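# Drive the cap screw into the bar and tighten it

## Task

Thread the loose cap screw into the bar and tighten it fully, using the single hex key that fits it. The breadboard is loose on the table, and when you finish it has to rest flat on the table.

## Robot and tools

Robot: two FANUC CRX-5iA arms, left_arm and right_arm, each carrying a Robotiq 2F-140 two-finger gripper with a wrist camera. The left gripper's fingers are rigid. The right gripper's fingers have a hinge that can fold. A part held only near the fingertips (the outer quarter of each pad) is squeezed normally. Held deeper toward the palm, the fingers may wrap it, grip loosely, or suddenly release. A fingertip pushed straight into a surface folds easily unless the gripper is fully closed.

Frames: the scene frame has its origin at table-top height, midway between the arms. +z points up, +x points out over the table, and left_arm sits on the +y side. Image left and right do not match these names. Base positions are left_arm (+0.044, +0.492, 0) m, yaw quat_wxyz (+1.000, 0, 0, -0.031), and right_arm (-0.060, -0.462, 0) m, quat (+1.000, 0, 0, +0.002). Each arm reports its hand pose in its own base frame, and its offsets use that base's axes. The gripper's fingers point along its own +z axis and close along its y axis. end_effector_position is the middle of the closed pads, which are 66 mm long. The fingertips extend about 33 mm beyond that point at gaps up to 40 mm, and only about 9 mm beyond it when fully open.

execute_actions(actions, cameras): actions is a list of actions. Each action holds 1 to 15 rows, each row lasting 1/30 s. A short action repeats its last row until it has 15 rows. Every row has 20 numbers in [-1, 1], in this order: left dx, dy, dz, rx, ry, rz, left gripper position, force_limit, speed, activate, then the same ten for the right arm. The six pose numbers are an offset from that arm's Hand target as it was when the action began, not a pose. 1.0 equals 0.6 m or 180 degrees. rx, ry, rz together form a rotation vector about the Hand target point. Every row counts from the same start, so sending the same offset again in a later action moves the arm further. Send six zeros to leave an arm alone, but always resend its gripper values. Images arrive only when actions is empty or cameras names them. Camera names are cam_head_left, cam_head_right, cam_left_wrist, cam_right_wrist, or "all".

Gripper numbers: position +1 is open (140 mm), about -0.8 brings the pads together, and -1 closes until blocked. force_limit (default +1) sets the grip force: with a slow close on a part up to 40 mm wide, about 14 N at -1, 40 N at 0 and 58 N at +1. speed (default +1) ranges from about 30 mm/s at -1 to 250 mm/s at +1, and a fast close grips much harder. activate is normally 0. Send 1 once only if fault shows 7 or 13 or a result asks for it. This cycles the fingers and drops any held part. After closing, object_status should read 2 (stopped while closing). 3 means the target was reached or the pads met, 0 means moving, 1 means blocked while opening. To grip harder, raise force_limit and nudge position, for example from -1 to -0.98. To grip softer, open and close again slowly. position_measured is in counts: 3 is open, 139 is about 60 mm, 230 means the pads touch.

move(target, speed, blend, stop_force, zero, blocking, cameras): target is one 20-number row, or up to 15 rows, with the same layout and scale as above. Every row is an offset from the Hand targets at the start of the move. Paths are straight, and they do not avoid obstacles. speed is in m/s, 0.002 to 1, default 0.25, and may be one value per target. blend is a corner radius in m. stop_force is 12 to 80 N, one value for both arms, and ends an arm's path when it feels that much resistance. Use it slowly with a small value. It is unreliable when the gripper rotates, when the arm is stretched far, or when the wrist is straight, and it needs identical finger numbers in every row. zero resets the force baseline and defaults to true. blocking=false returns early and cannot be combined with stop_force. The result adds a move: line such as done, off_target, moving, held or fault, plus limits such as paced or held. Moves are capped at 10 s.

wait(seconds) lets time pass without new commands. stop brakes a running move. zoom_image(camera, region=[x0,y0,x1,y1], at most 504 by 504 px) enlarges part of the newest image from that camera. The images are 672x504. read_manual gives licence texts only. finished_scene(scene) ends the scene for good. Call it only once the screw is tight and the breadboard lies flat.

Results: per arm you get the Hand target, end_effector_position (m) and quat_wxyz, joint velocities, Flange force (N along the gripper axes, including held weight, sometimes no reading), gripper readings, and fault lines. The arm often settles a little short of its Hand target. Another execute_actions call, even with all zeros, requests the target again.

Limits and hazards: commanded orientation is clipped to 32 degrees from the measured one each step. The arms are stiff, and pushing past a firm contact can trigger a fault. Torque limits are about 25 N m on the three wrist joints and 150 N m on the others. A 150 N external force also causes a fault. A fault stops the arm for 10 s. Overheated motors stop the arm for 30 to 60 s, and a MOTOR HOT line warns of this. A clearance check blocks arm-to-arm approaches, but closing a gripper on the other arm's fingers, or any moderate collision between the arms, can end the scene. Turning the key must not overload the wrist. Avoid slamming, dropping parts, releasing moving parts, lifting or tipping the breadboard, and letting anything leave the table. Loose objects may occasionally be nudged by outside disturbances. Smooth, quick, low-effort motion is preferred.

Each tool is called after "Emit:" as name(argument=value, ...) on one line, values as JSON.

## Session

Emit:
execute_actions(actions=[])

Scene clock: 0.00 s.
left_arm: end_effector_position=(+0.7004, -0.0665, +0.3088) position_measured=3 object_status=3 fault=0 end_effector_quat_wxyz=(+0.046, +0.872, -0.442, +0.205) | right_arm: end_effector_position=(+0.4763, -0.1121, +0.1318) position_measured=3 object_status=3 fault=0 end_effector_quat_wxyz=(-0.006, +0.902, -0.361, +0.237)
Joint positions: left_arm=[0.255 0.37 0.422 0.346 -1.377 0.352] | right_arm=[0.212 -0.267 -0.684 0.362 -0.775 0.385]
Joint velocities: within noise
Flange force (N): no reading
Hand target: left_arm +0.7004, -0.0665, +0.3088; +0.046, +0.872, -0.442, +0.205 | right_arm +0.4763, -0.1121, +0.1318; -0.006, +0.902, -0.361, +0.237
Tool commands: left_gripper/position=+1.0 left_gripper/force_limit=+1.0 left_gripper/speed=+1.0 left_gripper/activate=+0.0 right_gripper/position=+1.0 right_gripper/force_limit=+1.0 right_gripper/speed=+1.0 right_gripper/activate=+0.0

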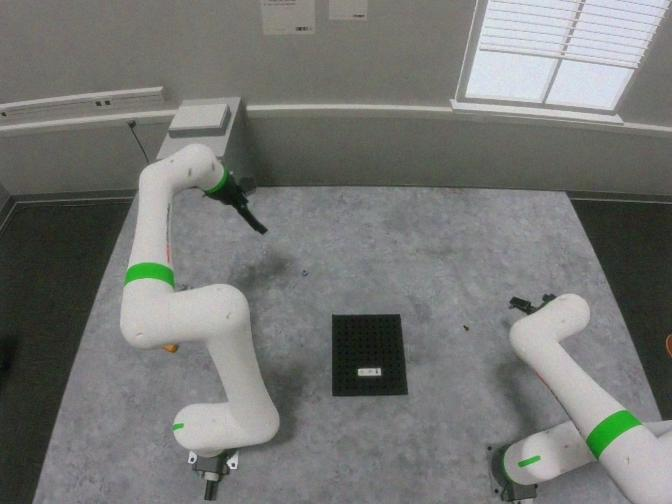

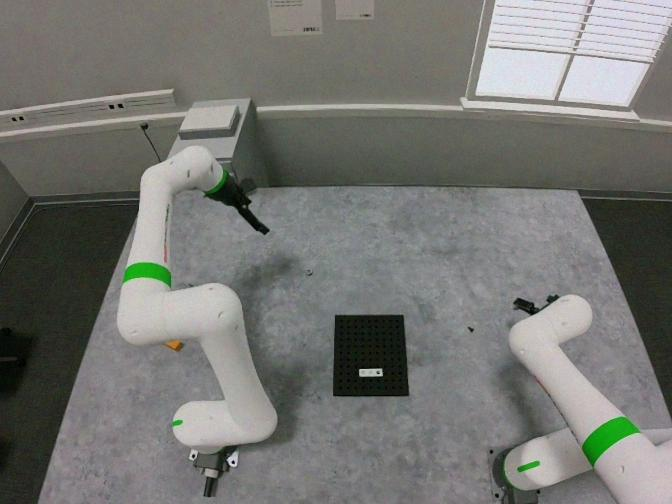

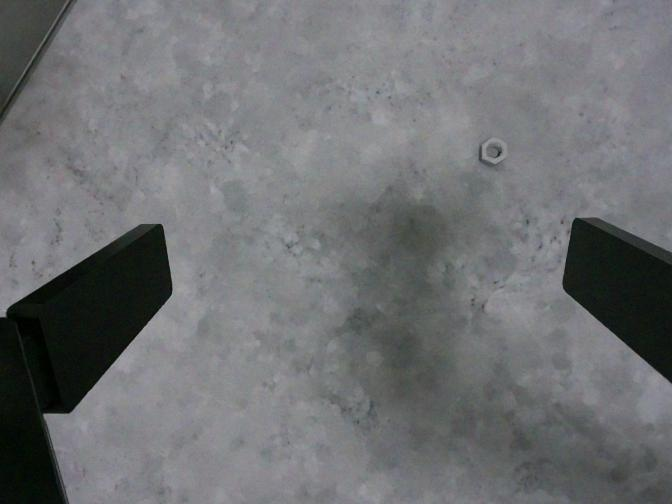

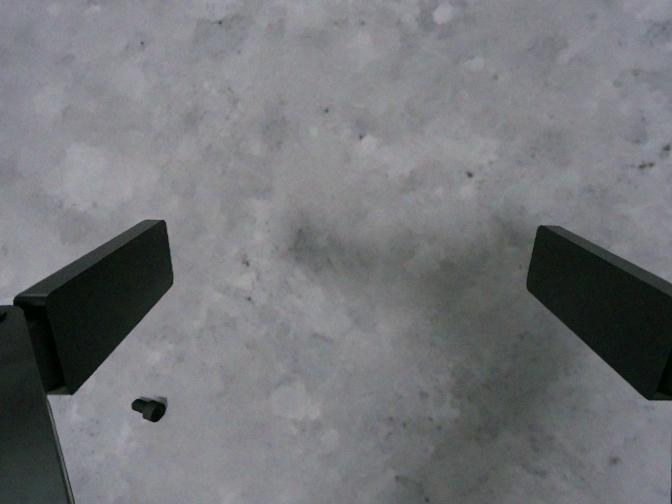

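Emit:
zoom_image(camera="cam_head_left", region=[320, 300, 420, 400])

Emit:
zoom_image(camera="cam_head_left", region=[90, 250, 250, 400])

Emit:
zoom_image(camera="cam_right_wrist", region=[90, 370, 210, 450])

Scaled by 5.040 from the camera's image (finer frame: 960x720).

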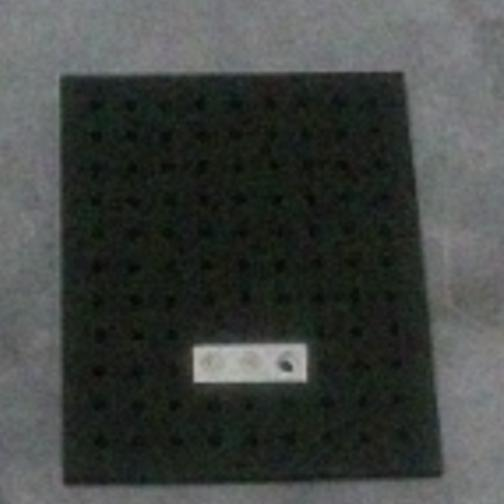

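Scaled by 3.150 from the camera's image (finer frame: 960x720).

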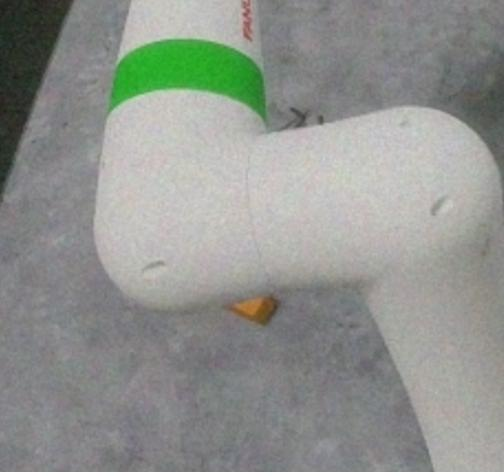

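Scaled by 4.200 from the camera's image (finer frame: 960x720).

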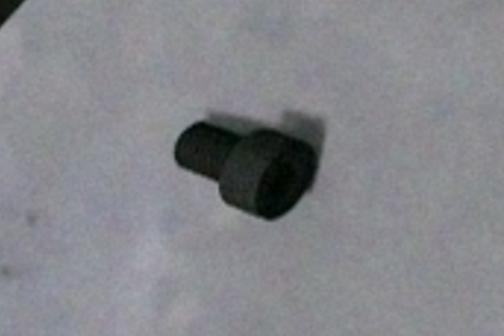

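Emit:
move(target=[-0.384, 0.371, 0.0687, 0.0306, 0.1363, 0.2939, 1, 1, 1, 0, 0.0895, 0.3035, 0.030, -0.0039, 0.1559, 0.2375, 1, 1, 1, 0], speed=0.35, cameras=["all"])

Scene clock: 48.47 s.
left_arm: end_effector_position=(+0.4700, +0.1561, +0.3500) position_measured=3 object_status=3 fault=0 end_effector_quat_wxyz=(+0.000, +1.000, -0.001, +0.000) | right_arm: end_effector_position=(+0.5300, +0.0700, +0.1498) position_measured=3 object_status=3 fault=0 end_effector_quat_wxyz=(+0.000, +1.000, -0.001, +0.000)
Joint positions: left_arm=[0.586 0.157 0.431 0 -1.845 0.983] | right_arm=[0.377 0.235 0.054 0 -1.39 1.192]
Flange force (N): left_arm=[8.0 -0.7 2.9] | right_arm=[4.0 0.1 1.1]
Hand target: left_arm +0.4700, +0.1561, +0.3500; +0.000, +1.000, -0.001, +0.000 | right_arm +0.5300, +0.0700, +0.1498; +0.000, +1.000, -0.001, +0.000
Off the commanded pose: left_arm 0.000 m, 0 deg | right_arm 0.000 m, 0 deg.
move: done

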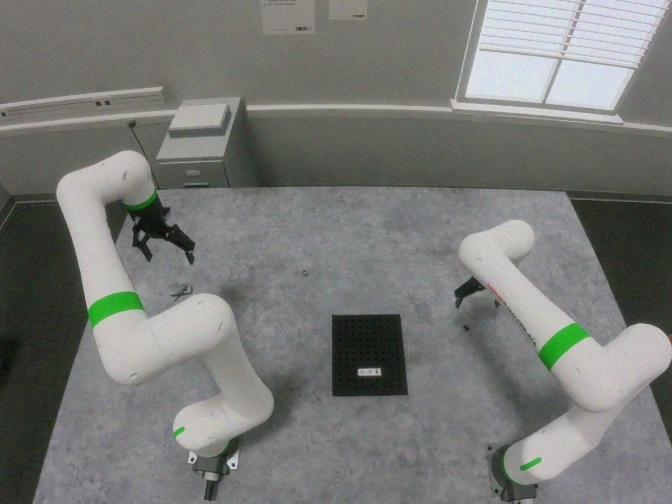

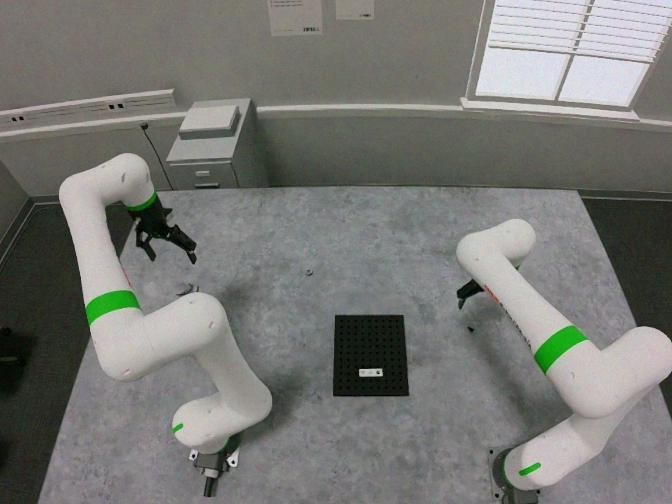

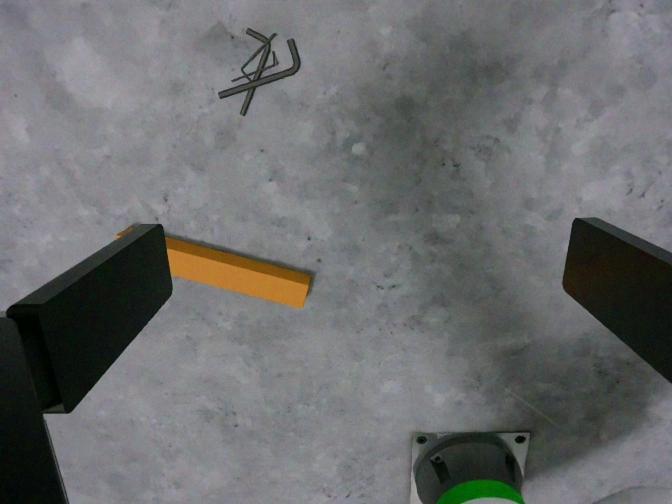

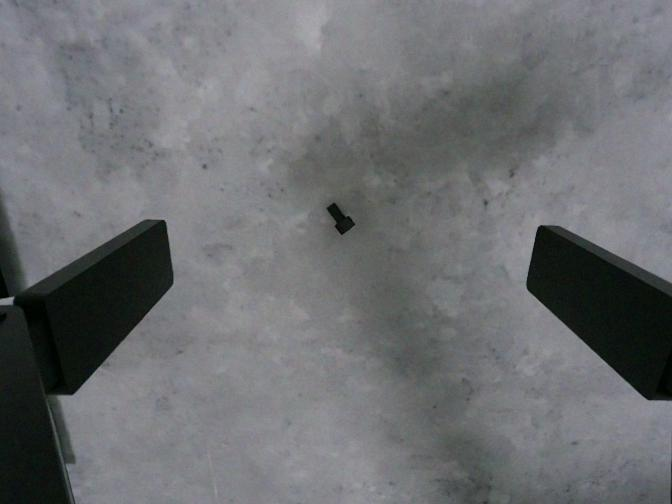

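Emit:
zoom_image(camera="cam_left_wrist", region=[200, 10, 320, 130])

Emit:
zoom_image(camera="cam_right_wrist", region=[300, 180, 380, 260])

Scaled by 4.200 from the camera's image (finer frame: 960x720).

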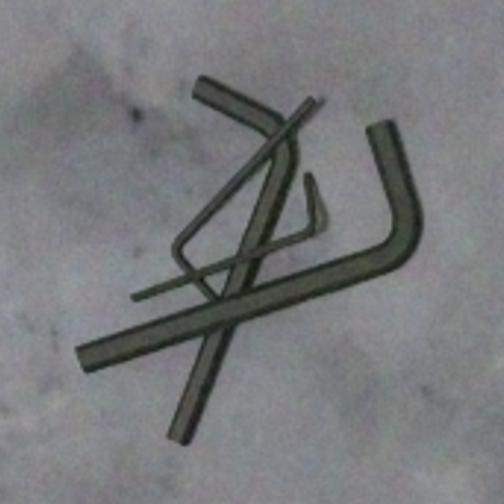

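Scaled by 6.300 from the camera's image (finer frame: 960x720).

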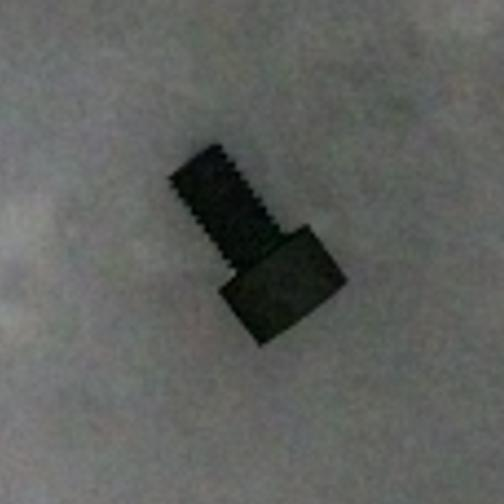

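Emit:
move(target=[0.2267, 0.1273, -0.3333, 0, 0, 0, 1, 1, 1, 0, -0.15, 0.653, 0.167, 0, 0, 0, 1, 1, 1, 0], speed=0.4, cameras=["cam_left_wrist", "cam_right_wrist"])

Emit:
zoom_image(camera="cam_left_wrist", region=[240, 160, 440, 340])

Emit:
zoom_image(camera="cam_right_wrist", region=[240, 160, 440, 340])

Scene clock: 84.87 s.
left_arm: end_effector_position=(+0.6061, +0.2324, +0.1500) position_measured=3 object_status=3 fault=0 end_effector_quat_wxyz=(+0.000, +1.000, -0.001, +0.000) | right_arm: end_effector_position=(+0.4400, +0.4618, +0.2500) position_measured=3 object_status=3 fault=0 end_effector_quat_wxyz=(+0.000, +1.000, -0.001, +0.000)
Joint positions: left_arm=[0.568 0.53 0.455 0 -1.496 1.002] | right_arm=[1.015 0.507 0.654 0 -1.718 0.555]
Flange force (N): left_arm=[7.0 -1.1 5.3] | right_arm=[7.1 -5.6 -1.5]
Hand target: left_arm +0.6060, +0.2325, +0.1500; +0.000, +1.000, -0.001, +0.000 | right_arm +0.4400, +0.4618, +0.2500; +0.000, +1.000, -0.001, +0.000
Off the commanded pose: left_arm 0.000 m, 0 deg | right_arm 0.000 m, 0 deg.
move: done

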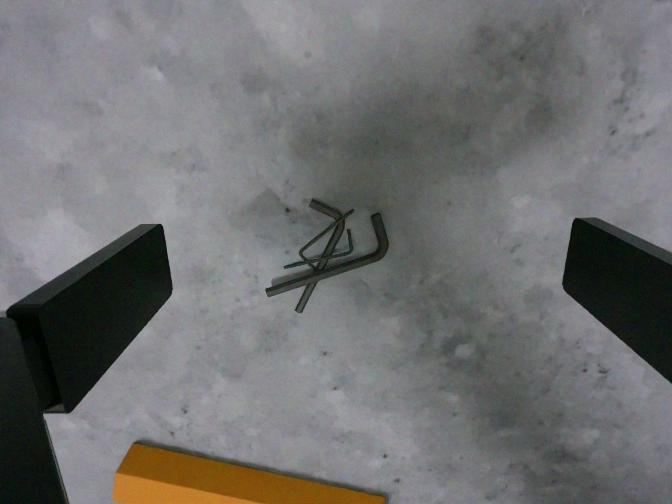

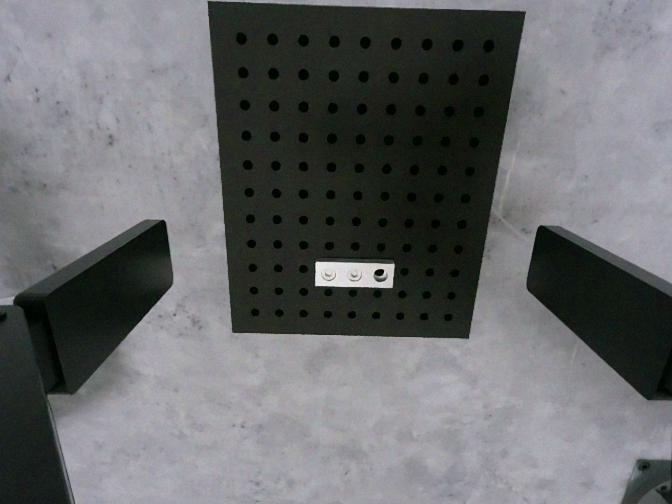

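Scaled by 2.520 from the camera's image (finer frame: 960x720).

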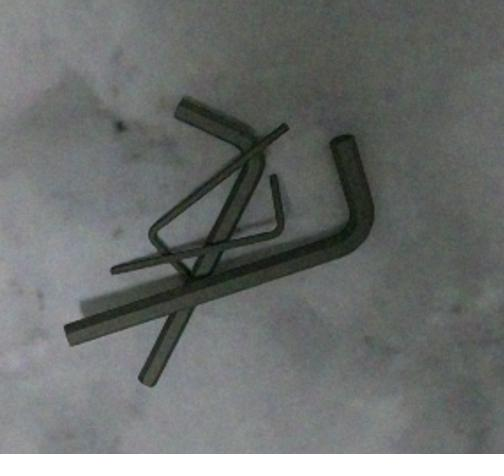

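Scaled by 2.520 from the camera's image (finer frame: 960x720).

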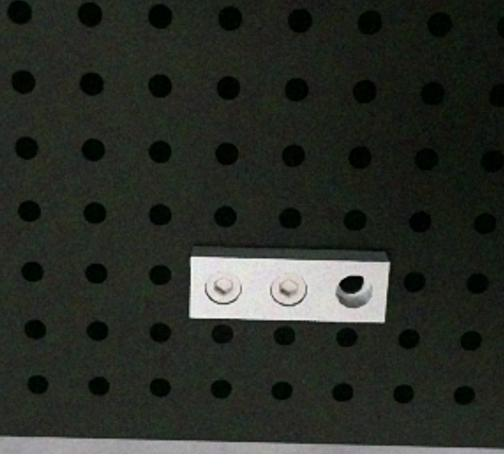

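Emit:
zoom_image(camera="cam_left_wrist", region=[260, 190, 330, 320])

Emit:
zoom_image(camera="cam_left_wrist", region=[300, 190, 400, 290])

Emit:
zoom_image(camera="cam_right_wrist", region=[300, 230, 420, 320])

Scaled by 3.877 from the camera's image (finer frame: 960x720).

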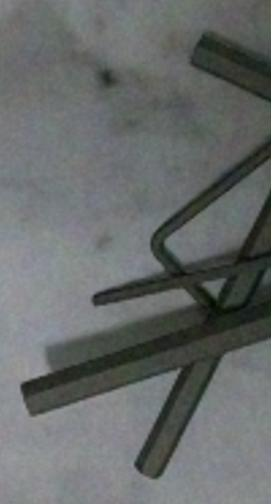

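Scaled by 5.040 from the camera's image (finer frame: 960x720).

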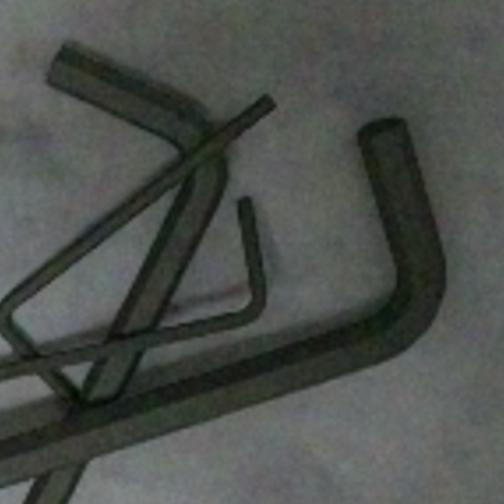

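Scaled by 4.200 from the camera's image (finer frame: 960x720).

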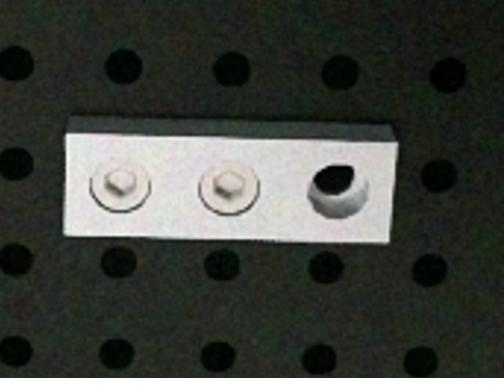

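Emit:
move(target=[-0.1367, 0.1025, -0.0833, 0, 0, -0.389, -0.33, 0, 0, 0, 0.025, -0.703, -0.275, 0.1021, -0.3222, 0.1771, -0.33, 0, 0, 0], speed=0.4, cameras=["cam_left_wrist", "cam_right_wrist"])

Emit:
zoom_image(camera="cam_left_wrist", region=[220, 140, 470, 340])

Emit:
zoom_image(camera="cam_right_wrist", region=[220, 120, 470, 320])

Scene clock: 280.10 s.
left_arm: end_effector_position=(+0.5240, +0.2940, +0.1000) position_measured=171 object_status=3 fault=0 end_effector_quat_wxyz=(+0.000, +0.819, -0.574, +0.000) | right_arm: end_effector_position=(+0.4548, +0.0409, +0.0851) position_measured=171 object_status=3 fault=0 end_effector_quat_wxyz=(-0.062, +0.847, +0.216, +0.481)
Joint positions: left_arm=[0.729 0.425 0.185 0 -1.331 -0.382] | right_arm=[0.378 -0.51 -1.188 0.006 0.12 1.686]
Flange force (N): left_arm=[0.5 -6.3 6.2] | right_arm=no reading
Hand target: left_arm +0.5240, +0.2940, +0.1000; +0.000, +0.819, -0.574, +0.000 | right_arm +0.4550, +0.0400, +0.0850; -0.151, +0.826, +0.261, +0.476
Off the commanded pose: left_arm 0.000 m, 0 deg | right_arm 0.001 m, 12 deg.
joint sent to its limit (right arm) — joint 3 (elbow), lower limit, where the elbow is as bent as it goes. The joint targets are off in orientation, not in position.
move: off_target (right_arm)

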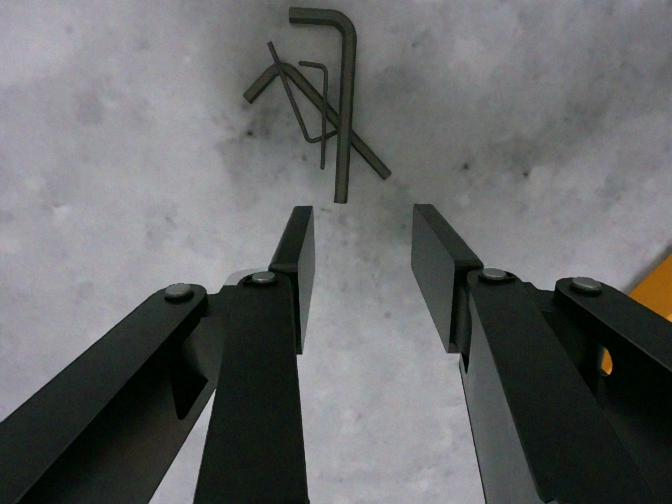

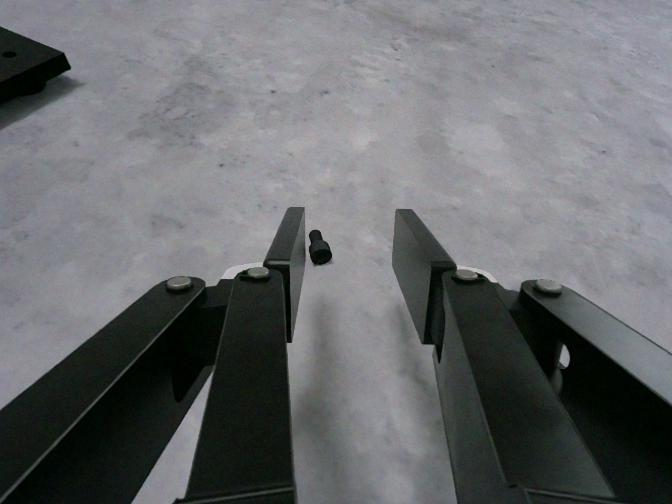

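Scaled by 2.016 from the camera's image (finer frame: 960x720).

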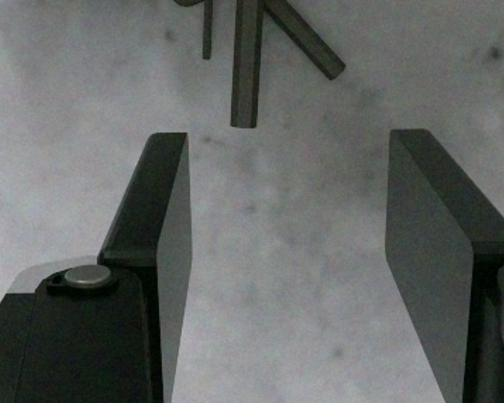

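Scaled by 2.016 from the camera's image (finer frame: 960x720).

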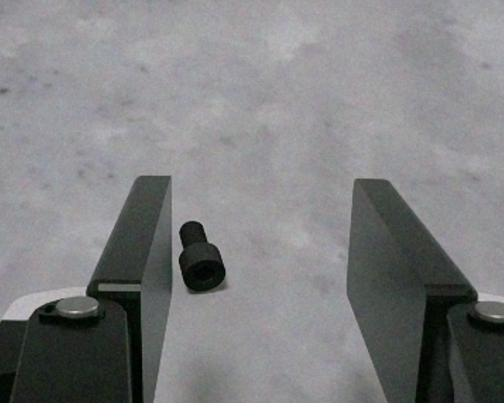

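Emit:
move(target=[0.0142, 0.0033, -0.075, 0, 0, -0.0111, -0.33, 0, 0, 0, 0.0283, 0.0125, -0.0442, -0.048, 0.0681, 0, -0.33, 0, 0, 0], speed=0.2, cameras=["cam_left_wrist", "cam_right_wrist"])

Emit:
zoom_image(camera="cam_left_wrist", region=[220, 80, 470, 280])

Emit:
zoom_image(camera="cam_right_wrist", region=[220, 120, 470, 320])

Scene clock: 311.80 s.
left_arm: end_effector_position=(+0.5325, +0.2960, +0.0550) position_measured=171 object_status=3 fault=0 end_effector_quat_wxyz=(+0.000, +0.809, -0.588, +0.000) | right_arm: end_effector_position=(+0.4720, +0.0476, +0.0585) position_measured=171 object_status=3 fault=0 end_effector_quat_wxyz=(-0.116, +0.881, +0.279, +0.364)
Joint positions: left_arm=[0.722 0.476 0.15 0 -1.245 -0.41] | right_arm=[-0.041 -0.177 -0.638 -0.841 -0.616 2.807]
Flange force (N): left_arm=[0.2 -5.9 6.3] | right_arm=[-3.0 7.1 2.6]
Hand target: left_arm +0.5325, +0.2960, +0.0550; +0.000, +0.809, -0.588, +0.000 | right_arm +0.4720, +0.0475, +0.0585; -0.116, +0.881, +0.279, +0.364
Off the commanded pose: left_arm 0.000 m, 0 deg | right_arm 0.000 m, 0 deg.
move: done

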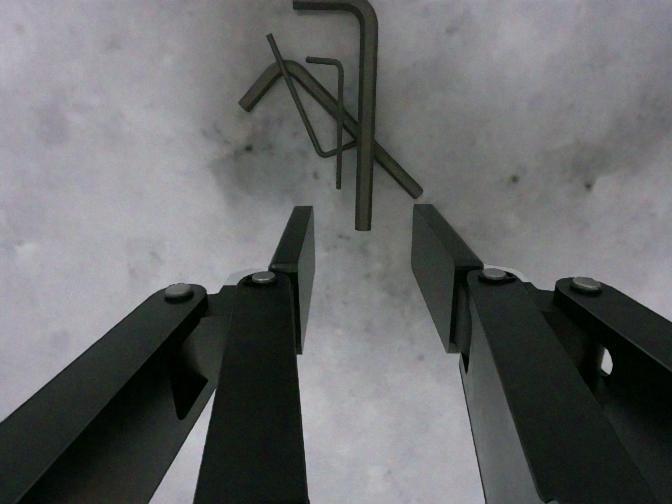

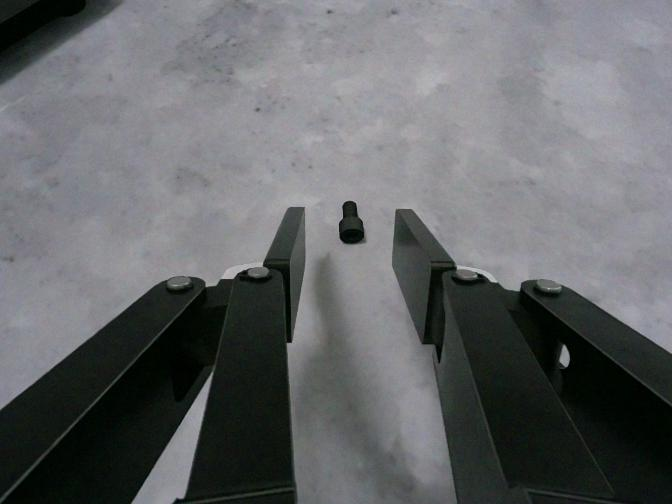

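Scaled by 2.016 from the camera's image (finer frame: 960x720).

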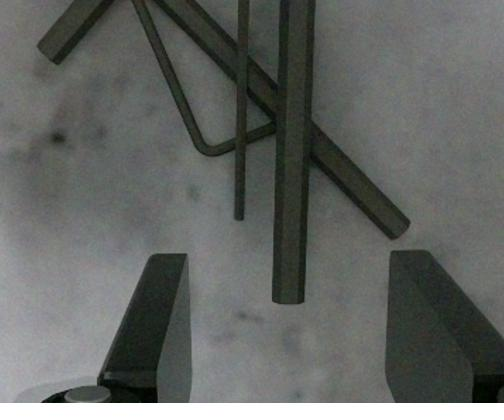

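Scaled by 2.016 from the camera's image (finer frame: 960x720).

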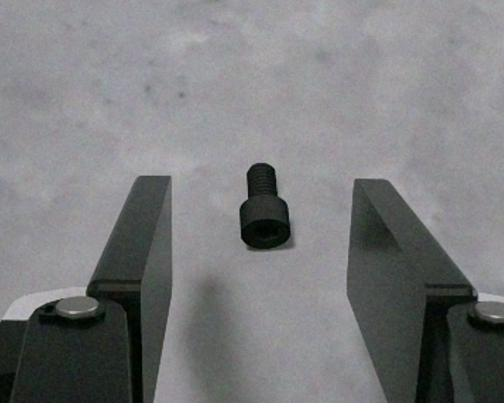

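Emit:
move(target=[-0.00133, 0.004, -0.0225, 0, 0, 0, -0.33, 0, 0, 0, 0.0212, 0.0113, -0.026, 0, 0, 0, -0.33, 0, 0, 0], speed=0.1, cameras=["cam_left_wrist", "cam_right_wrist"])

Emit:
zoom_image(camera="cam_left_wrist", region=[270, 130, 470, 290])

Emit:
zoom_image(camera="cam_right_wrist", region=[270, 150, 430, 280])

Scene clock: 337.17 s.
left_arm: end_effector_position=(+0.5317, +0.2983, +0.0415) position_measured=171 object_status=3 fault=0 end_effector_quat_wxyz=(+0.000, +0.809, -0.588, +0.000) | right_arm: end_effector_position=(+0.4847, +0.0543, +0.0429) position_measured=171 object_status=3 fault=0 end_effector_quat_wxyz=(-0.116, +0.881, +0.279, +0.364)
Joint positions: left_arm=[0.726 0.488 0.135 0 -1.217 -0.413] | right_arm=[-0.033 -0.11 -0.618 -0.891 -0.579 2.863]
Flange force (N): left_arm=[0.3 -5.6 6.8] | right_arm=[-3.1 6.7 4.8]
Hand target: left_arm +0.5317, +0.2984, +0.0415; +0.000, +0.809, -0.588, +0.000 | right_arm +0.4847, +0.0543, +0.0429; -0.116, +0.881, +0.279, +0.364
Off the commanded pose: left_arm 0.000 m, 0 deg | right_arm 0.000 m, 0 deg.
move: done

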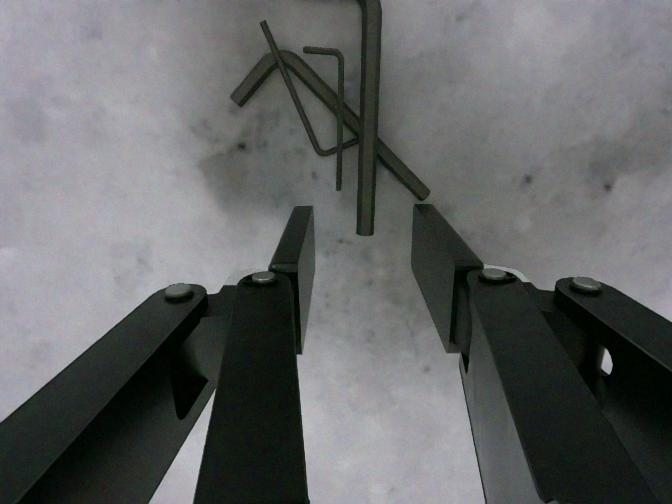

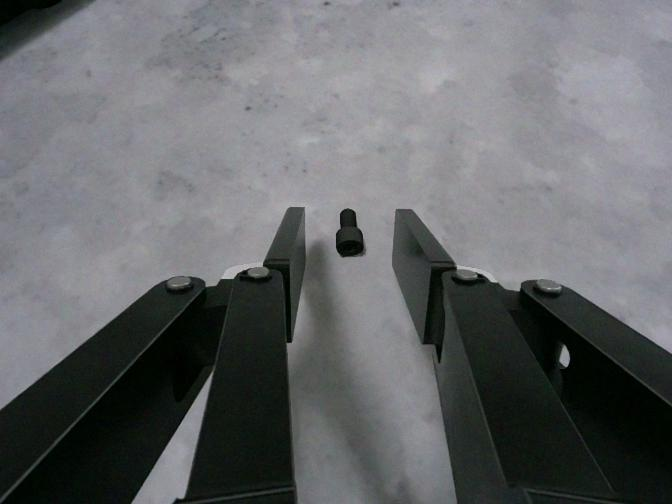

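Scaled by 2.520 from the camera's image (finer frame: 960x720).

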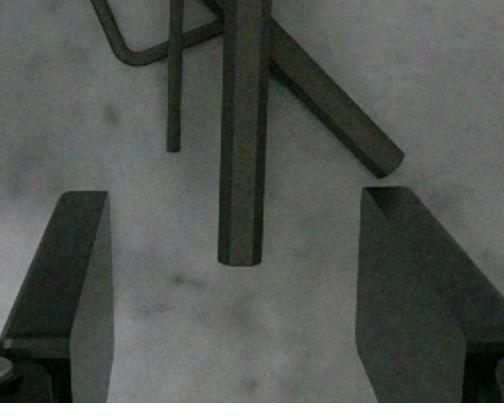

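Scaled by 3.150 from the camera's image (finer frame: 960x720).

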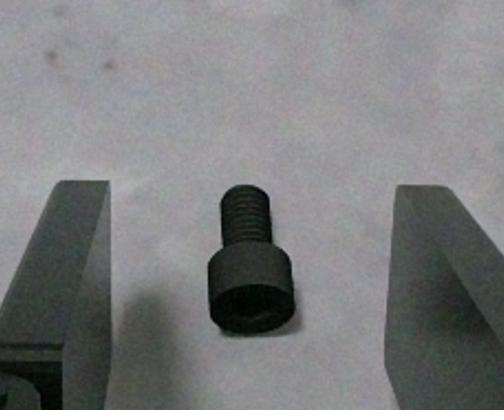

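Emit:
move(target=[[0, 0, -0.0025, 0, 0, 0, -0.33, 0, 0, 0, 0.01267, 0.00833, -0.0125, 0, 0, 0, -0.33, 0, 0, 0], [0, 0, -0.0025, 0, 0, 0, -1, 0, -1, 0, 0.01267, 0.00833, -0.0125, 0, 0, 0, -1, 0, -1, 0]], speed=0.05, cameras=["cam_left_wrist", "cam_right_wrist"])

Emit:
zoom_image(camera="cam_left_wrist", region=[270, 130, 470, 290])

Emit:
zoom_image(camera="cam_right_wrist", region=[270, 150, 430, 280])

Scene clock: 353.40 s.
left_arm: end_effector_position=(+0.5317, +0.2984, +0.0400) position_measured=223 object_status=0 fault=0 end_effector_quat_wxyz=(+0.000, +0.809, -0.588, +0.000) | right_arm: end_effector_position=(+0.4923, +0.0593, +0.0354) position_measured=214 object_status=2 fault=0 end_effector_quat_wxyz=(-0.116, +0.881, +0.279, +0.364)
Joint positions: left_arm=[0.726 0.49 0.133 0 -1.214 -0.413] | right_arm=[-0.023 -0.075 -0.605 -0.915 -0.559 2.886]
Flange force (N): left_arm=[0.3 -5.5 6.5] | right_arm=[-3.1 8.1 3.8]
Hand target: left_arm +0.5317, +0.2984, +0.0400; +0.000, +0.809, -0.588, +0.000 | right_arm +0.4923, +0.0593, +0.0354; -0.116, +0.881, +0.279, +0.364
Off the commanded pose: left_arm 0.000 m, 0 deg | right_arm 0.000 m, 0 deg.
move: done

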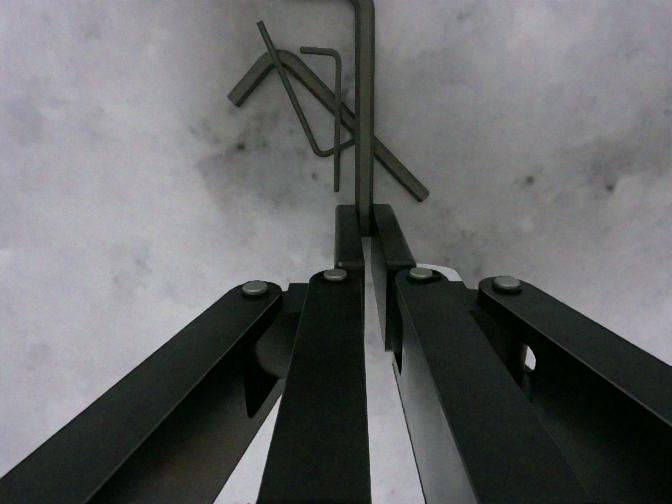

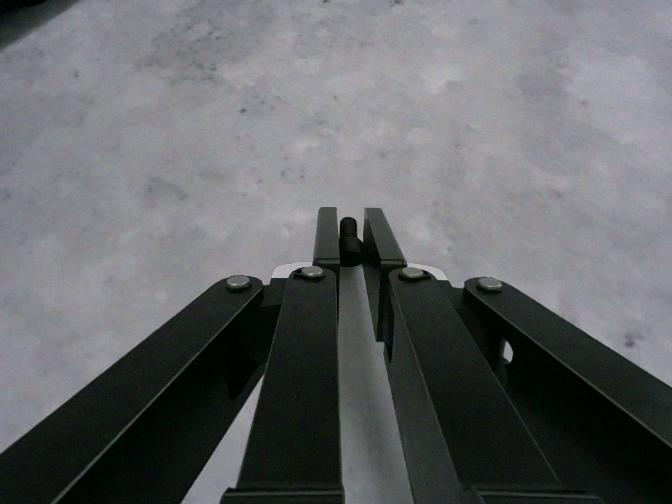

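Scaled by 2.520 from the camera's image (finer frame: 960x720).

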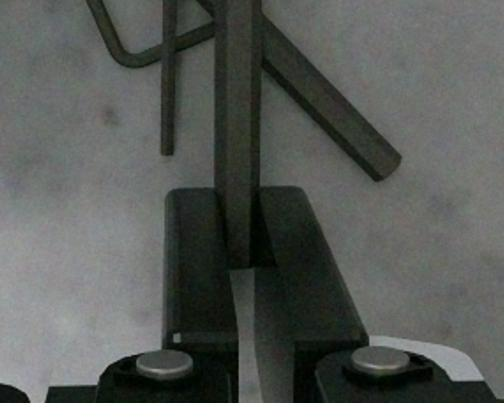

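Scaled by 3.150 from the camera's image (finer frame: 960x720).

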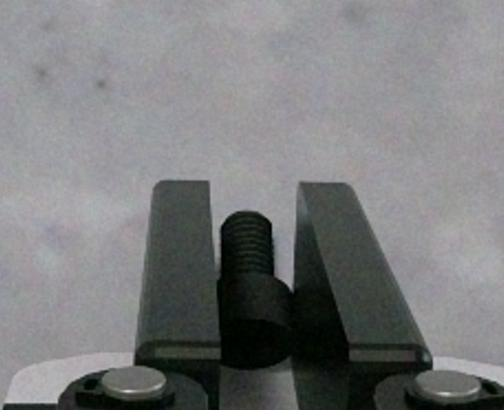

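Emit:
move(target=[[0, 0, 0.2, 0, 0, 0, -1, 0, -1, 0, 0, 0, 0.2, 0, 0, 0, -1, 0, -1, 0], [-0.2385, -0.8162, 0.2667, -0.4922, -0.0939, -0.0628, -1, 0, -1, 0, -0.2128, 0.6112, 0.191, -0.1397, 0.4395, -0.1602, -1, 0, -1, 0]], speed=[0.15, 0.3], blend=[0.03, 0], cameras=["all"])

Emit:
zoom_image(camera="cam_left_wrist", region=[230, 20, 470, 260])

Emit:
zoom_image(camera="cam_right_wrist", region=[250, 130, 450, 290])

Scene clock: 400.60 s.
left_arm: end_effector_position=(+0.3886, -0.1914, +0.2000) position_measured=223 object_status=2 fault=0 end_effector_quat_wxyz=(+0.484, +0.515, -0.484, +0.516) | right_arm: end_effector_position=(+0.3646, +0.4260, +0.1500) position_measured=214 object_status=2 fault=0 end_effector_quat_wxyz=(+0.000, +0.948, +0.000, -0.317)
Joint positions: left_arm=[0.574 0.365 -0.869 1.084 -1.733 -1.276] | right_arm=[0.794 0.746 0.772 -0.498 -2.029 0.652]
Flange force (N): left_arm=[-9.0 -3.3 3.2] | right_arm=[7.5 -4.8 -4.4]
Hand target: left_arm +0.3886, -0.1914, +0.2000; +0.484, +0.515, -0.484, +0.516 | right_arm +0.3646, +0.4260, +0.1500; +0.000, +0.948, +0.000, -0.317
Off the commanded pose: left_arm 0.000 m, 0 deg | right_arm 0.000 m, 0 deg.
move: done

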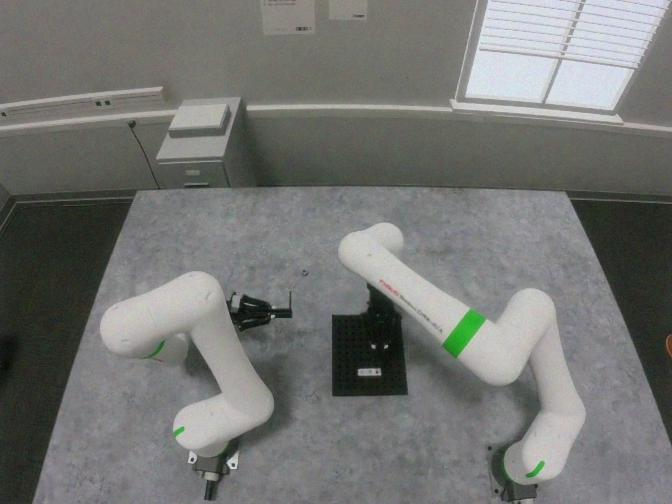

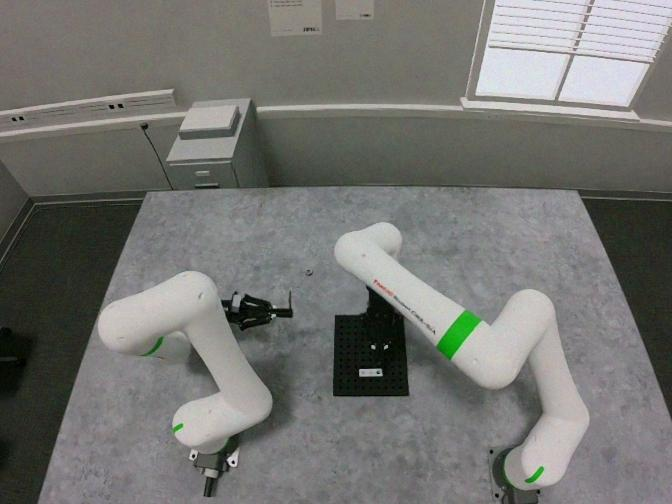

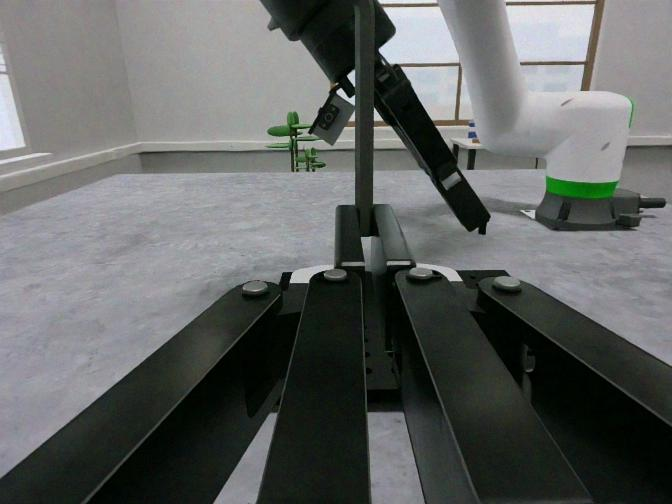

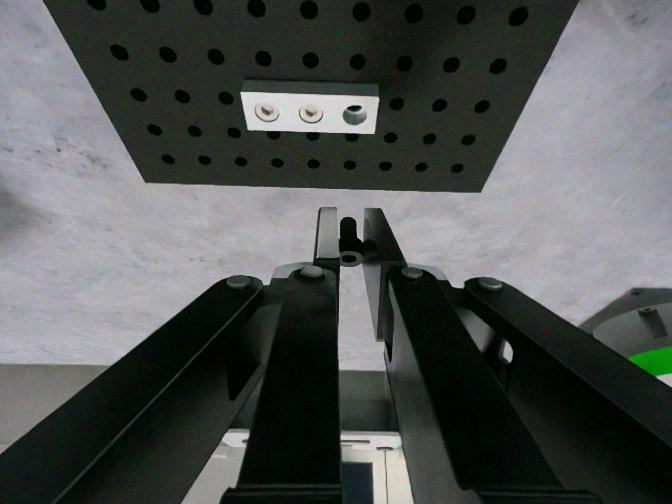

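Scaled by 2.100 from the camera's image (finer frame: 960x720).

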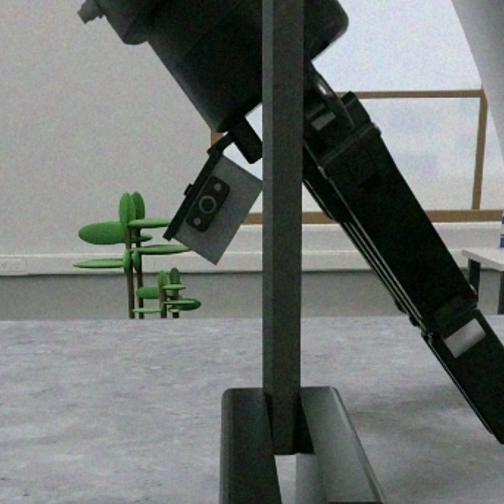

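Scaled by 2.520 from the camera's image (finer frame: 960x720).

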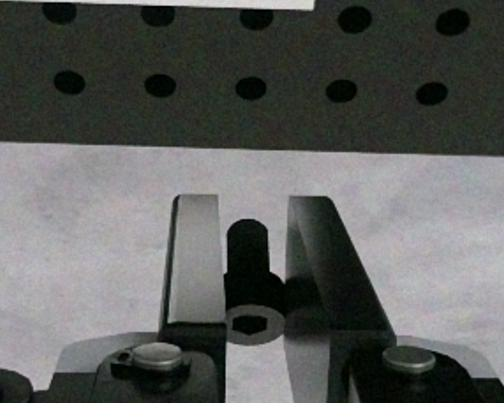

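Emit:
zoom_image(camera="cam_right_wrist", region=[230, 60, 400, 200])

Scaled by 2.965 from the camera's image (finer frame: 960x720).

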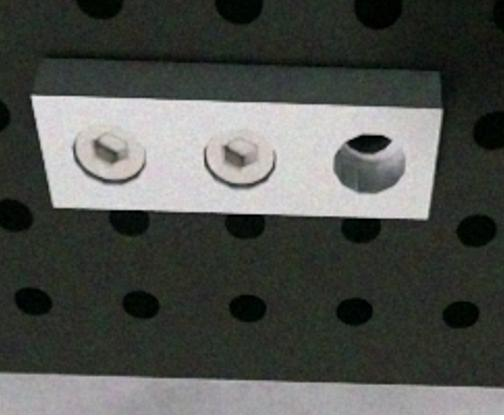

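Emit:
move(target=[0, 0, 0, 0, 0, 0, -1, 0, -1, 0, -0.0083, -0.0125, -0.1047, 0, 0, 0, -1, 0, -1, 0], speed=0.12, cameras=["cam_right_wrist", "cam_left_wrist"])

Emit:
zoom_image(camera="cam_right_wrist", region=[250, 130, 450, 290])

Scene clock: 433.93 s.
left_arm: end_effector_position=(+0.3886, -0.1914, +0.2000) position_measured=223 object_status=2 fault=0 end_effector_quat_wxyz=(+0.484, +0.515, -0.484, +0.516) | right_arm: end_effector_position=(+0.3596, +0.4186, +0.0872) position_measured=214 object_status=2 fault=0 end_effector_quat_wxyz=(+0.000, +0.948, +0.000, -0.317)
Joint positions: left_arm=[0.574 0.365 -0.869 1.084 -1.733 -1.276] | right_arm=[0.794 0.757 0.634 -0.469 -1.897 0.727]
Flange force (N): left_arm=[-9.0 -3.2 2.8] | right_arm=[9.1 -6.6 -4.5]
Hand target: left_arm +0.3886, -0.1914, +0.2000; +0.484, +0.515, -0.484, +0.516 | right_arm +0.3597, +0.4185, +0.0872; +0.000, +0.948, +0.000, -0.317
Off the commanded pose: left_arm 0.000 m, 0 deg | right_arm 0.000 m, 0 deg.
move: done
Images, in order (width x height): cam_left_wrist 672x504, cam_right_wrist 672x504.

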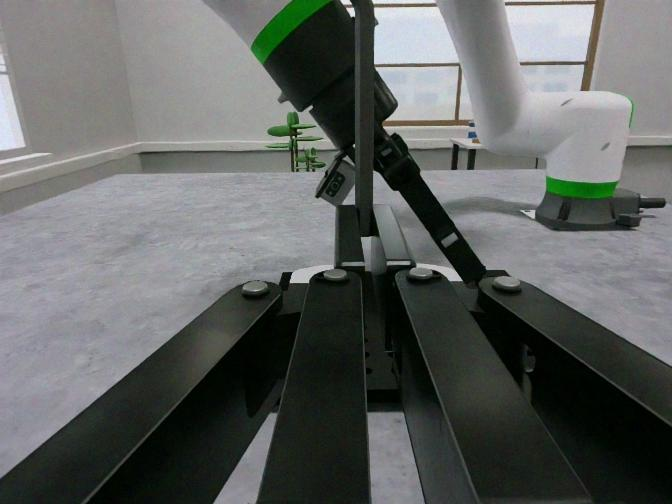

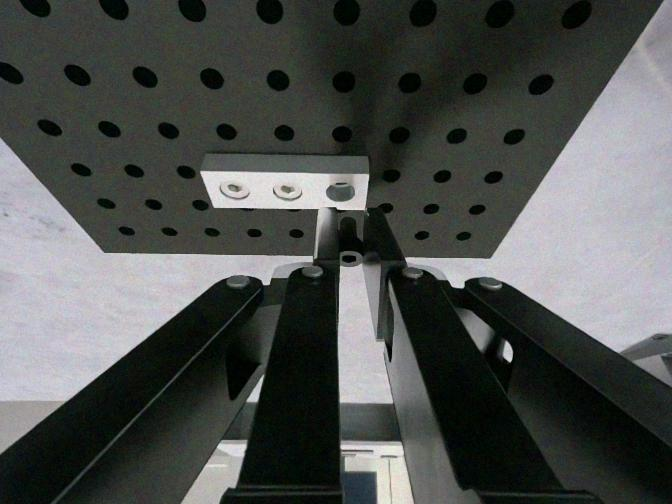

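Scaled by 2.520 from the camera's image (finer frame: 960x720).

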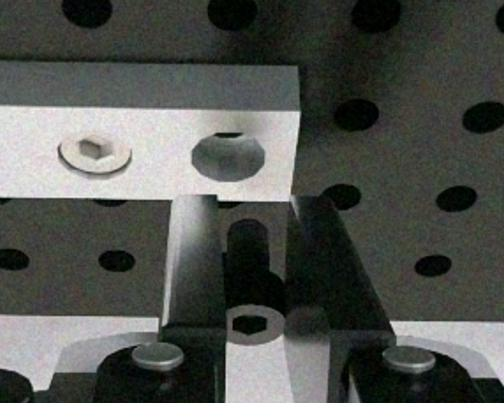

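Emit:
move(target=[0.0042, -0.0667, -0.133, 0, 0, 0, -1, 0, -1, 0, 0, 0.0052, 0, 0, 0, 0, -1, 0, -1, 0], speed=0.15, cameras=["cam_right_wrist", "cam_left_wrist"])

Emit:
zoom_image(camera="cam_left_wrist", region=[370, 130, 570, 290])

Emit:
zoom_image(camera="cam_right_wrist", region=[290, 160, 410, 260])

Scene clock: 471.63 s.
left_arm: end_effector_position=(+0.3911, -0.2314, +0.1203) position_measured=223 object_status=2 fault=0 end_effector_quat_wxyz=(+0.484, +0.515, -0.484, +0.516) | right_arm: end_effector_position=(+0.3597, +0.4217, +0.0872) position_measured=214 object_status=2 fault=0 end_effector_quat_wxyz=(+0.000, +0.948, +0.000, -0.317)
Joint positions: left_arm=[0.452 0.556 -0.898 1.184 -1.615 -1.464] | right_arm=[0.797 0.762 0.643 -0.471 -1.899 0.722]
Flange force (N): left_arm=[-13.1 -2.7 2.9] | right_arm=[7.7 -4.6 -3.1]
Hand target: left_arm +0.3912, -0.2314, +0.1202; +0.484, +0.515, -0.484, +0.516 | right_arm +0.3597, +0.4217, +0.0872; +0.000, +0.948, +0.000, -0.317
Off the commanded pose: left_arm 0.000 m, 0 deg | right_arm 0.000 m, 0 deg.
move: done
Images, in order (width x height): cam_left_wrist 672x504, cam_right_wrist 672x504.

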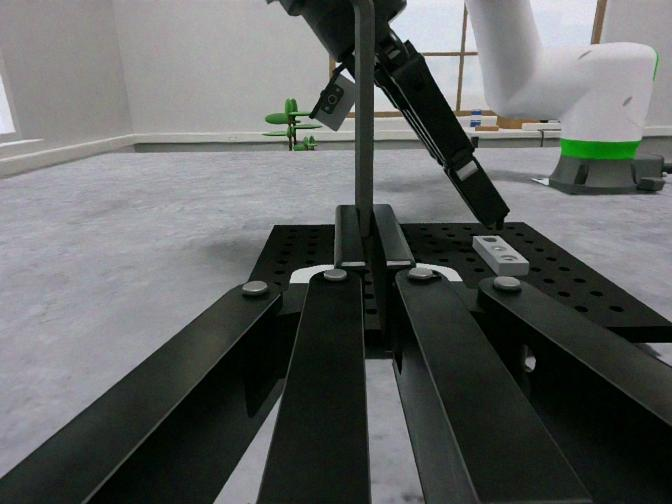

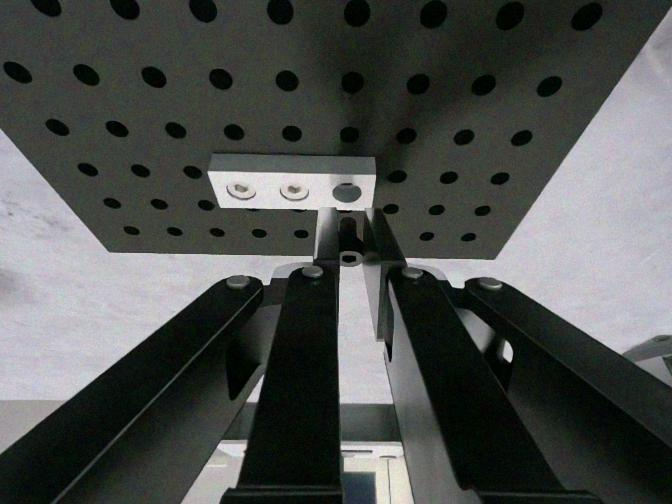

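Scaled by 2.520 from the camera's image (finer frame: 960x720).

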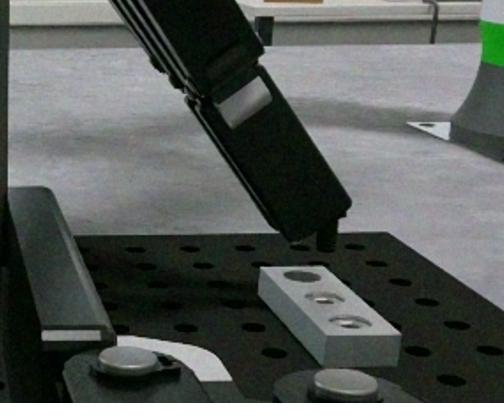

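Scaled by 4.200 from the camera's image (finer frame: 960x720).

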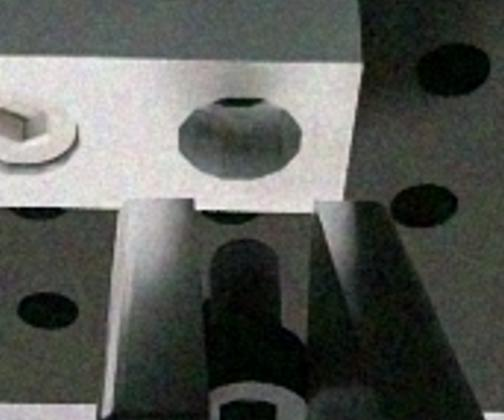

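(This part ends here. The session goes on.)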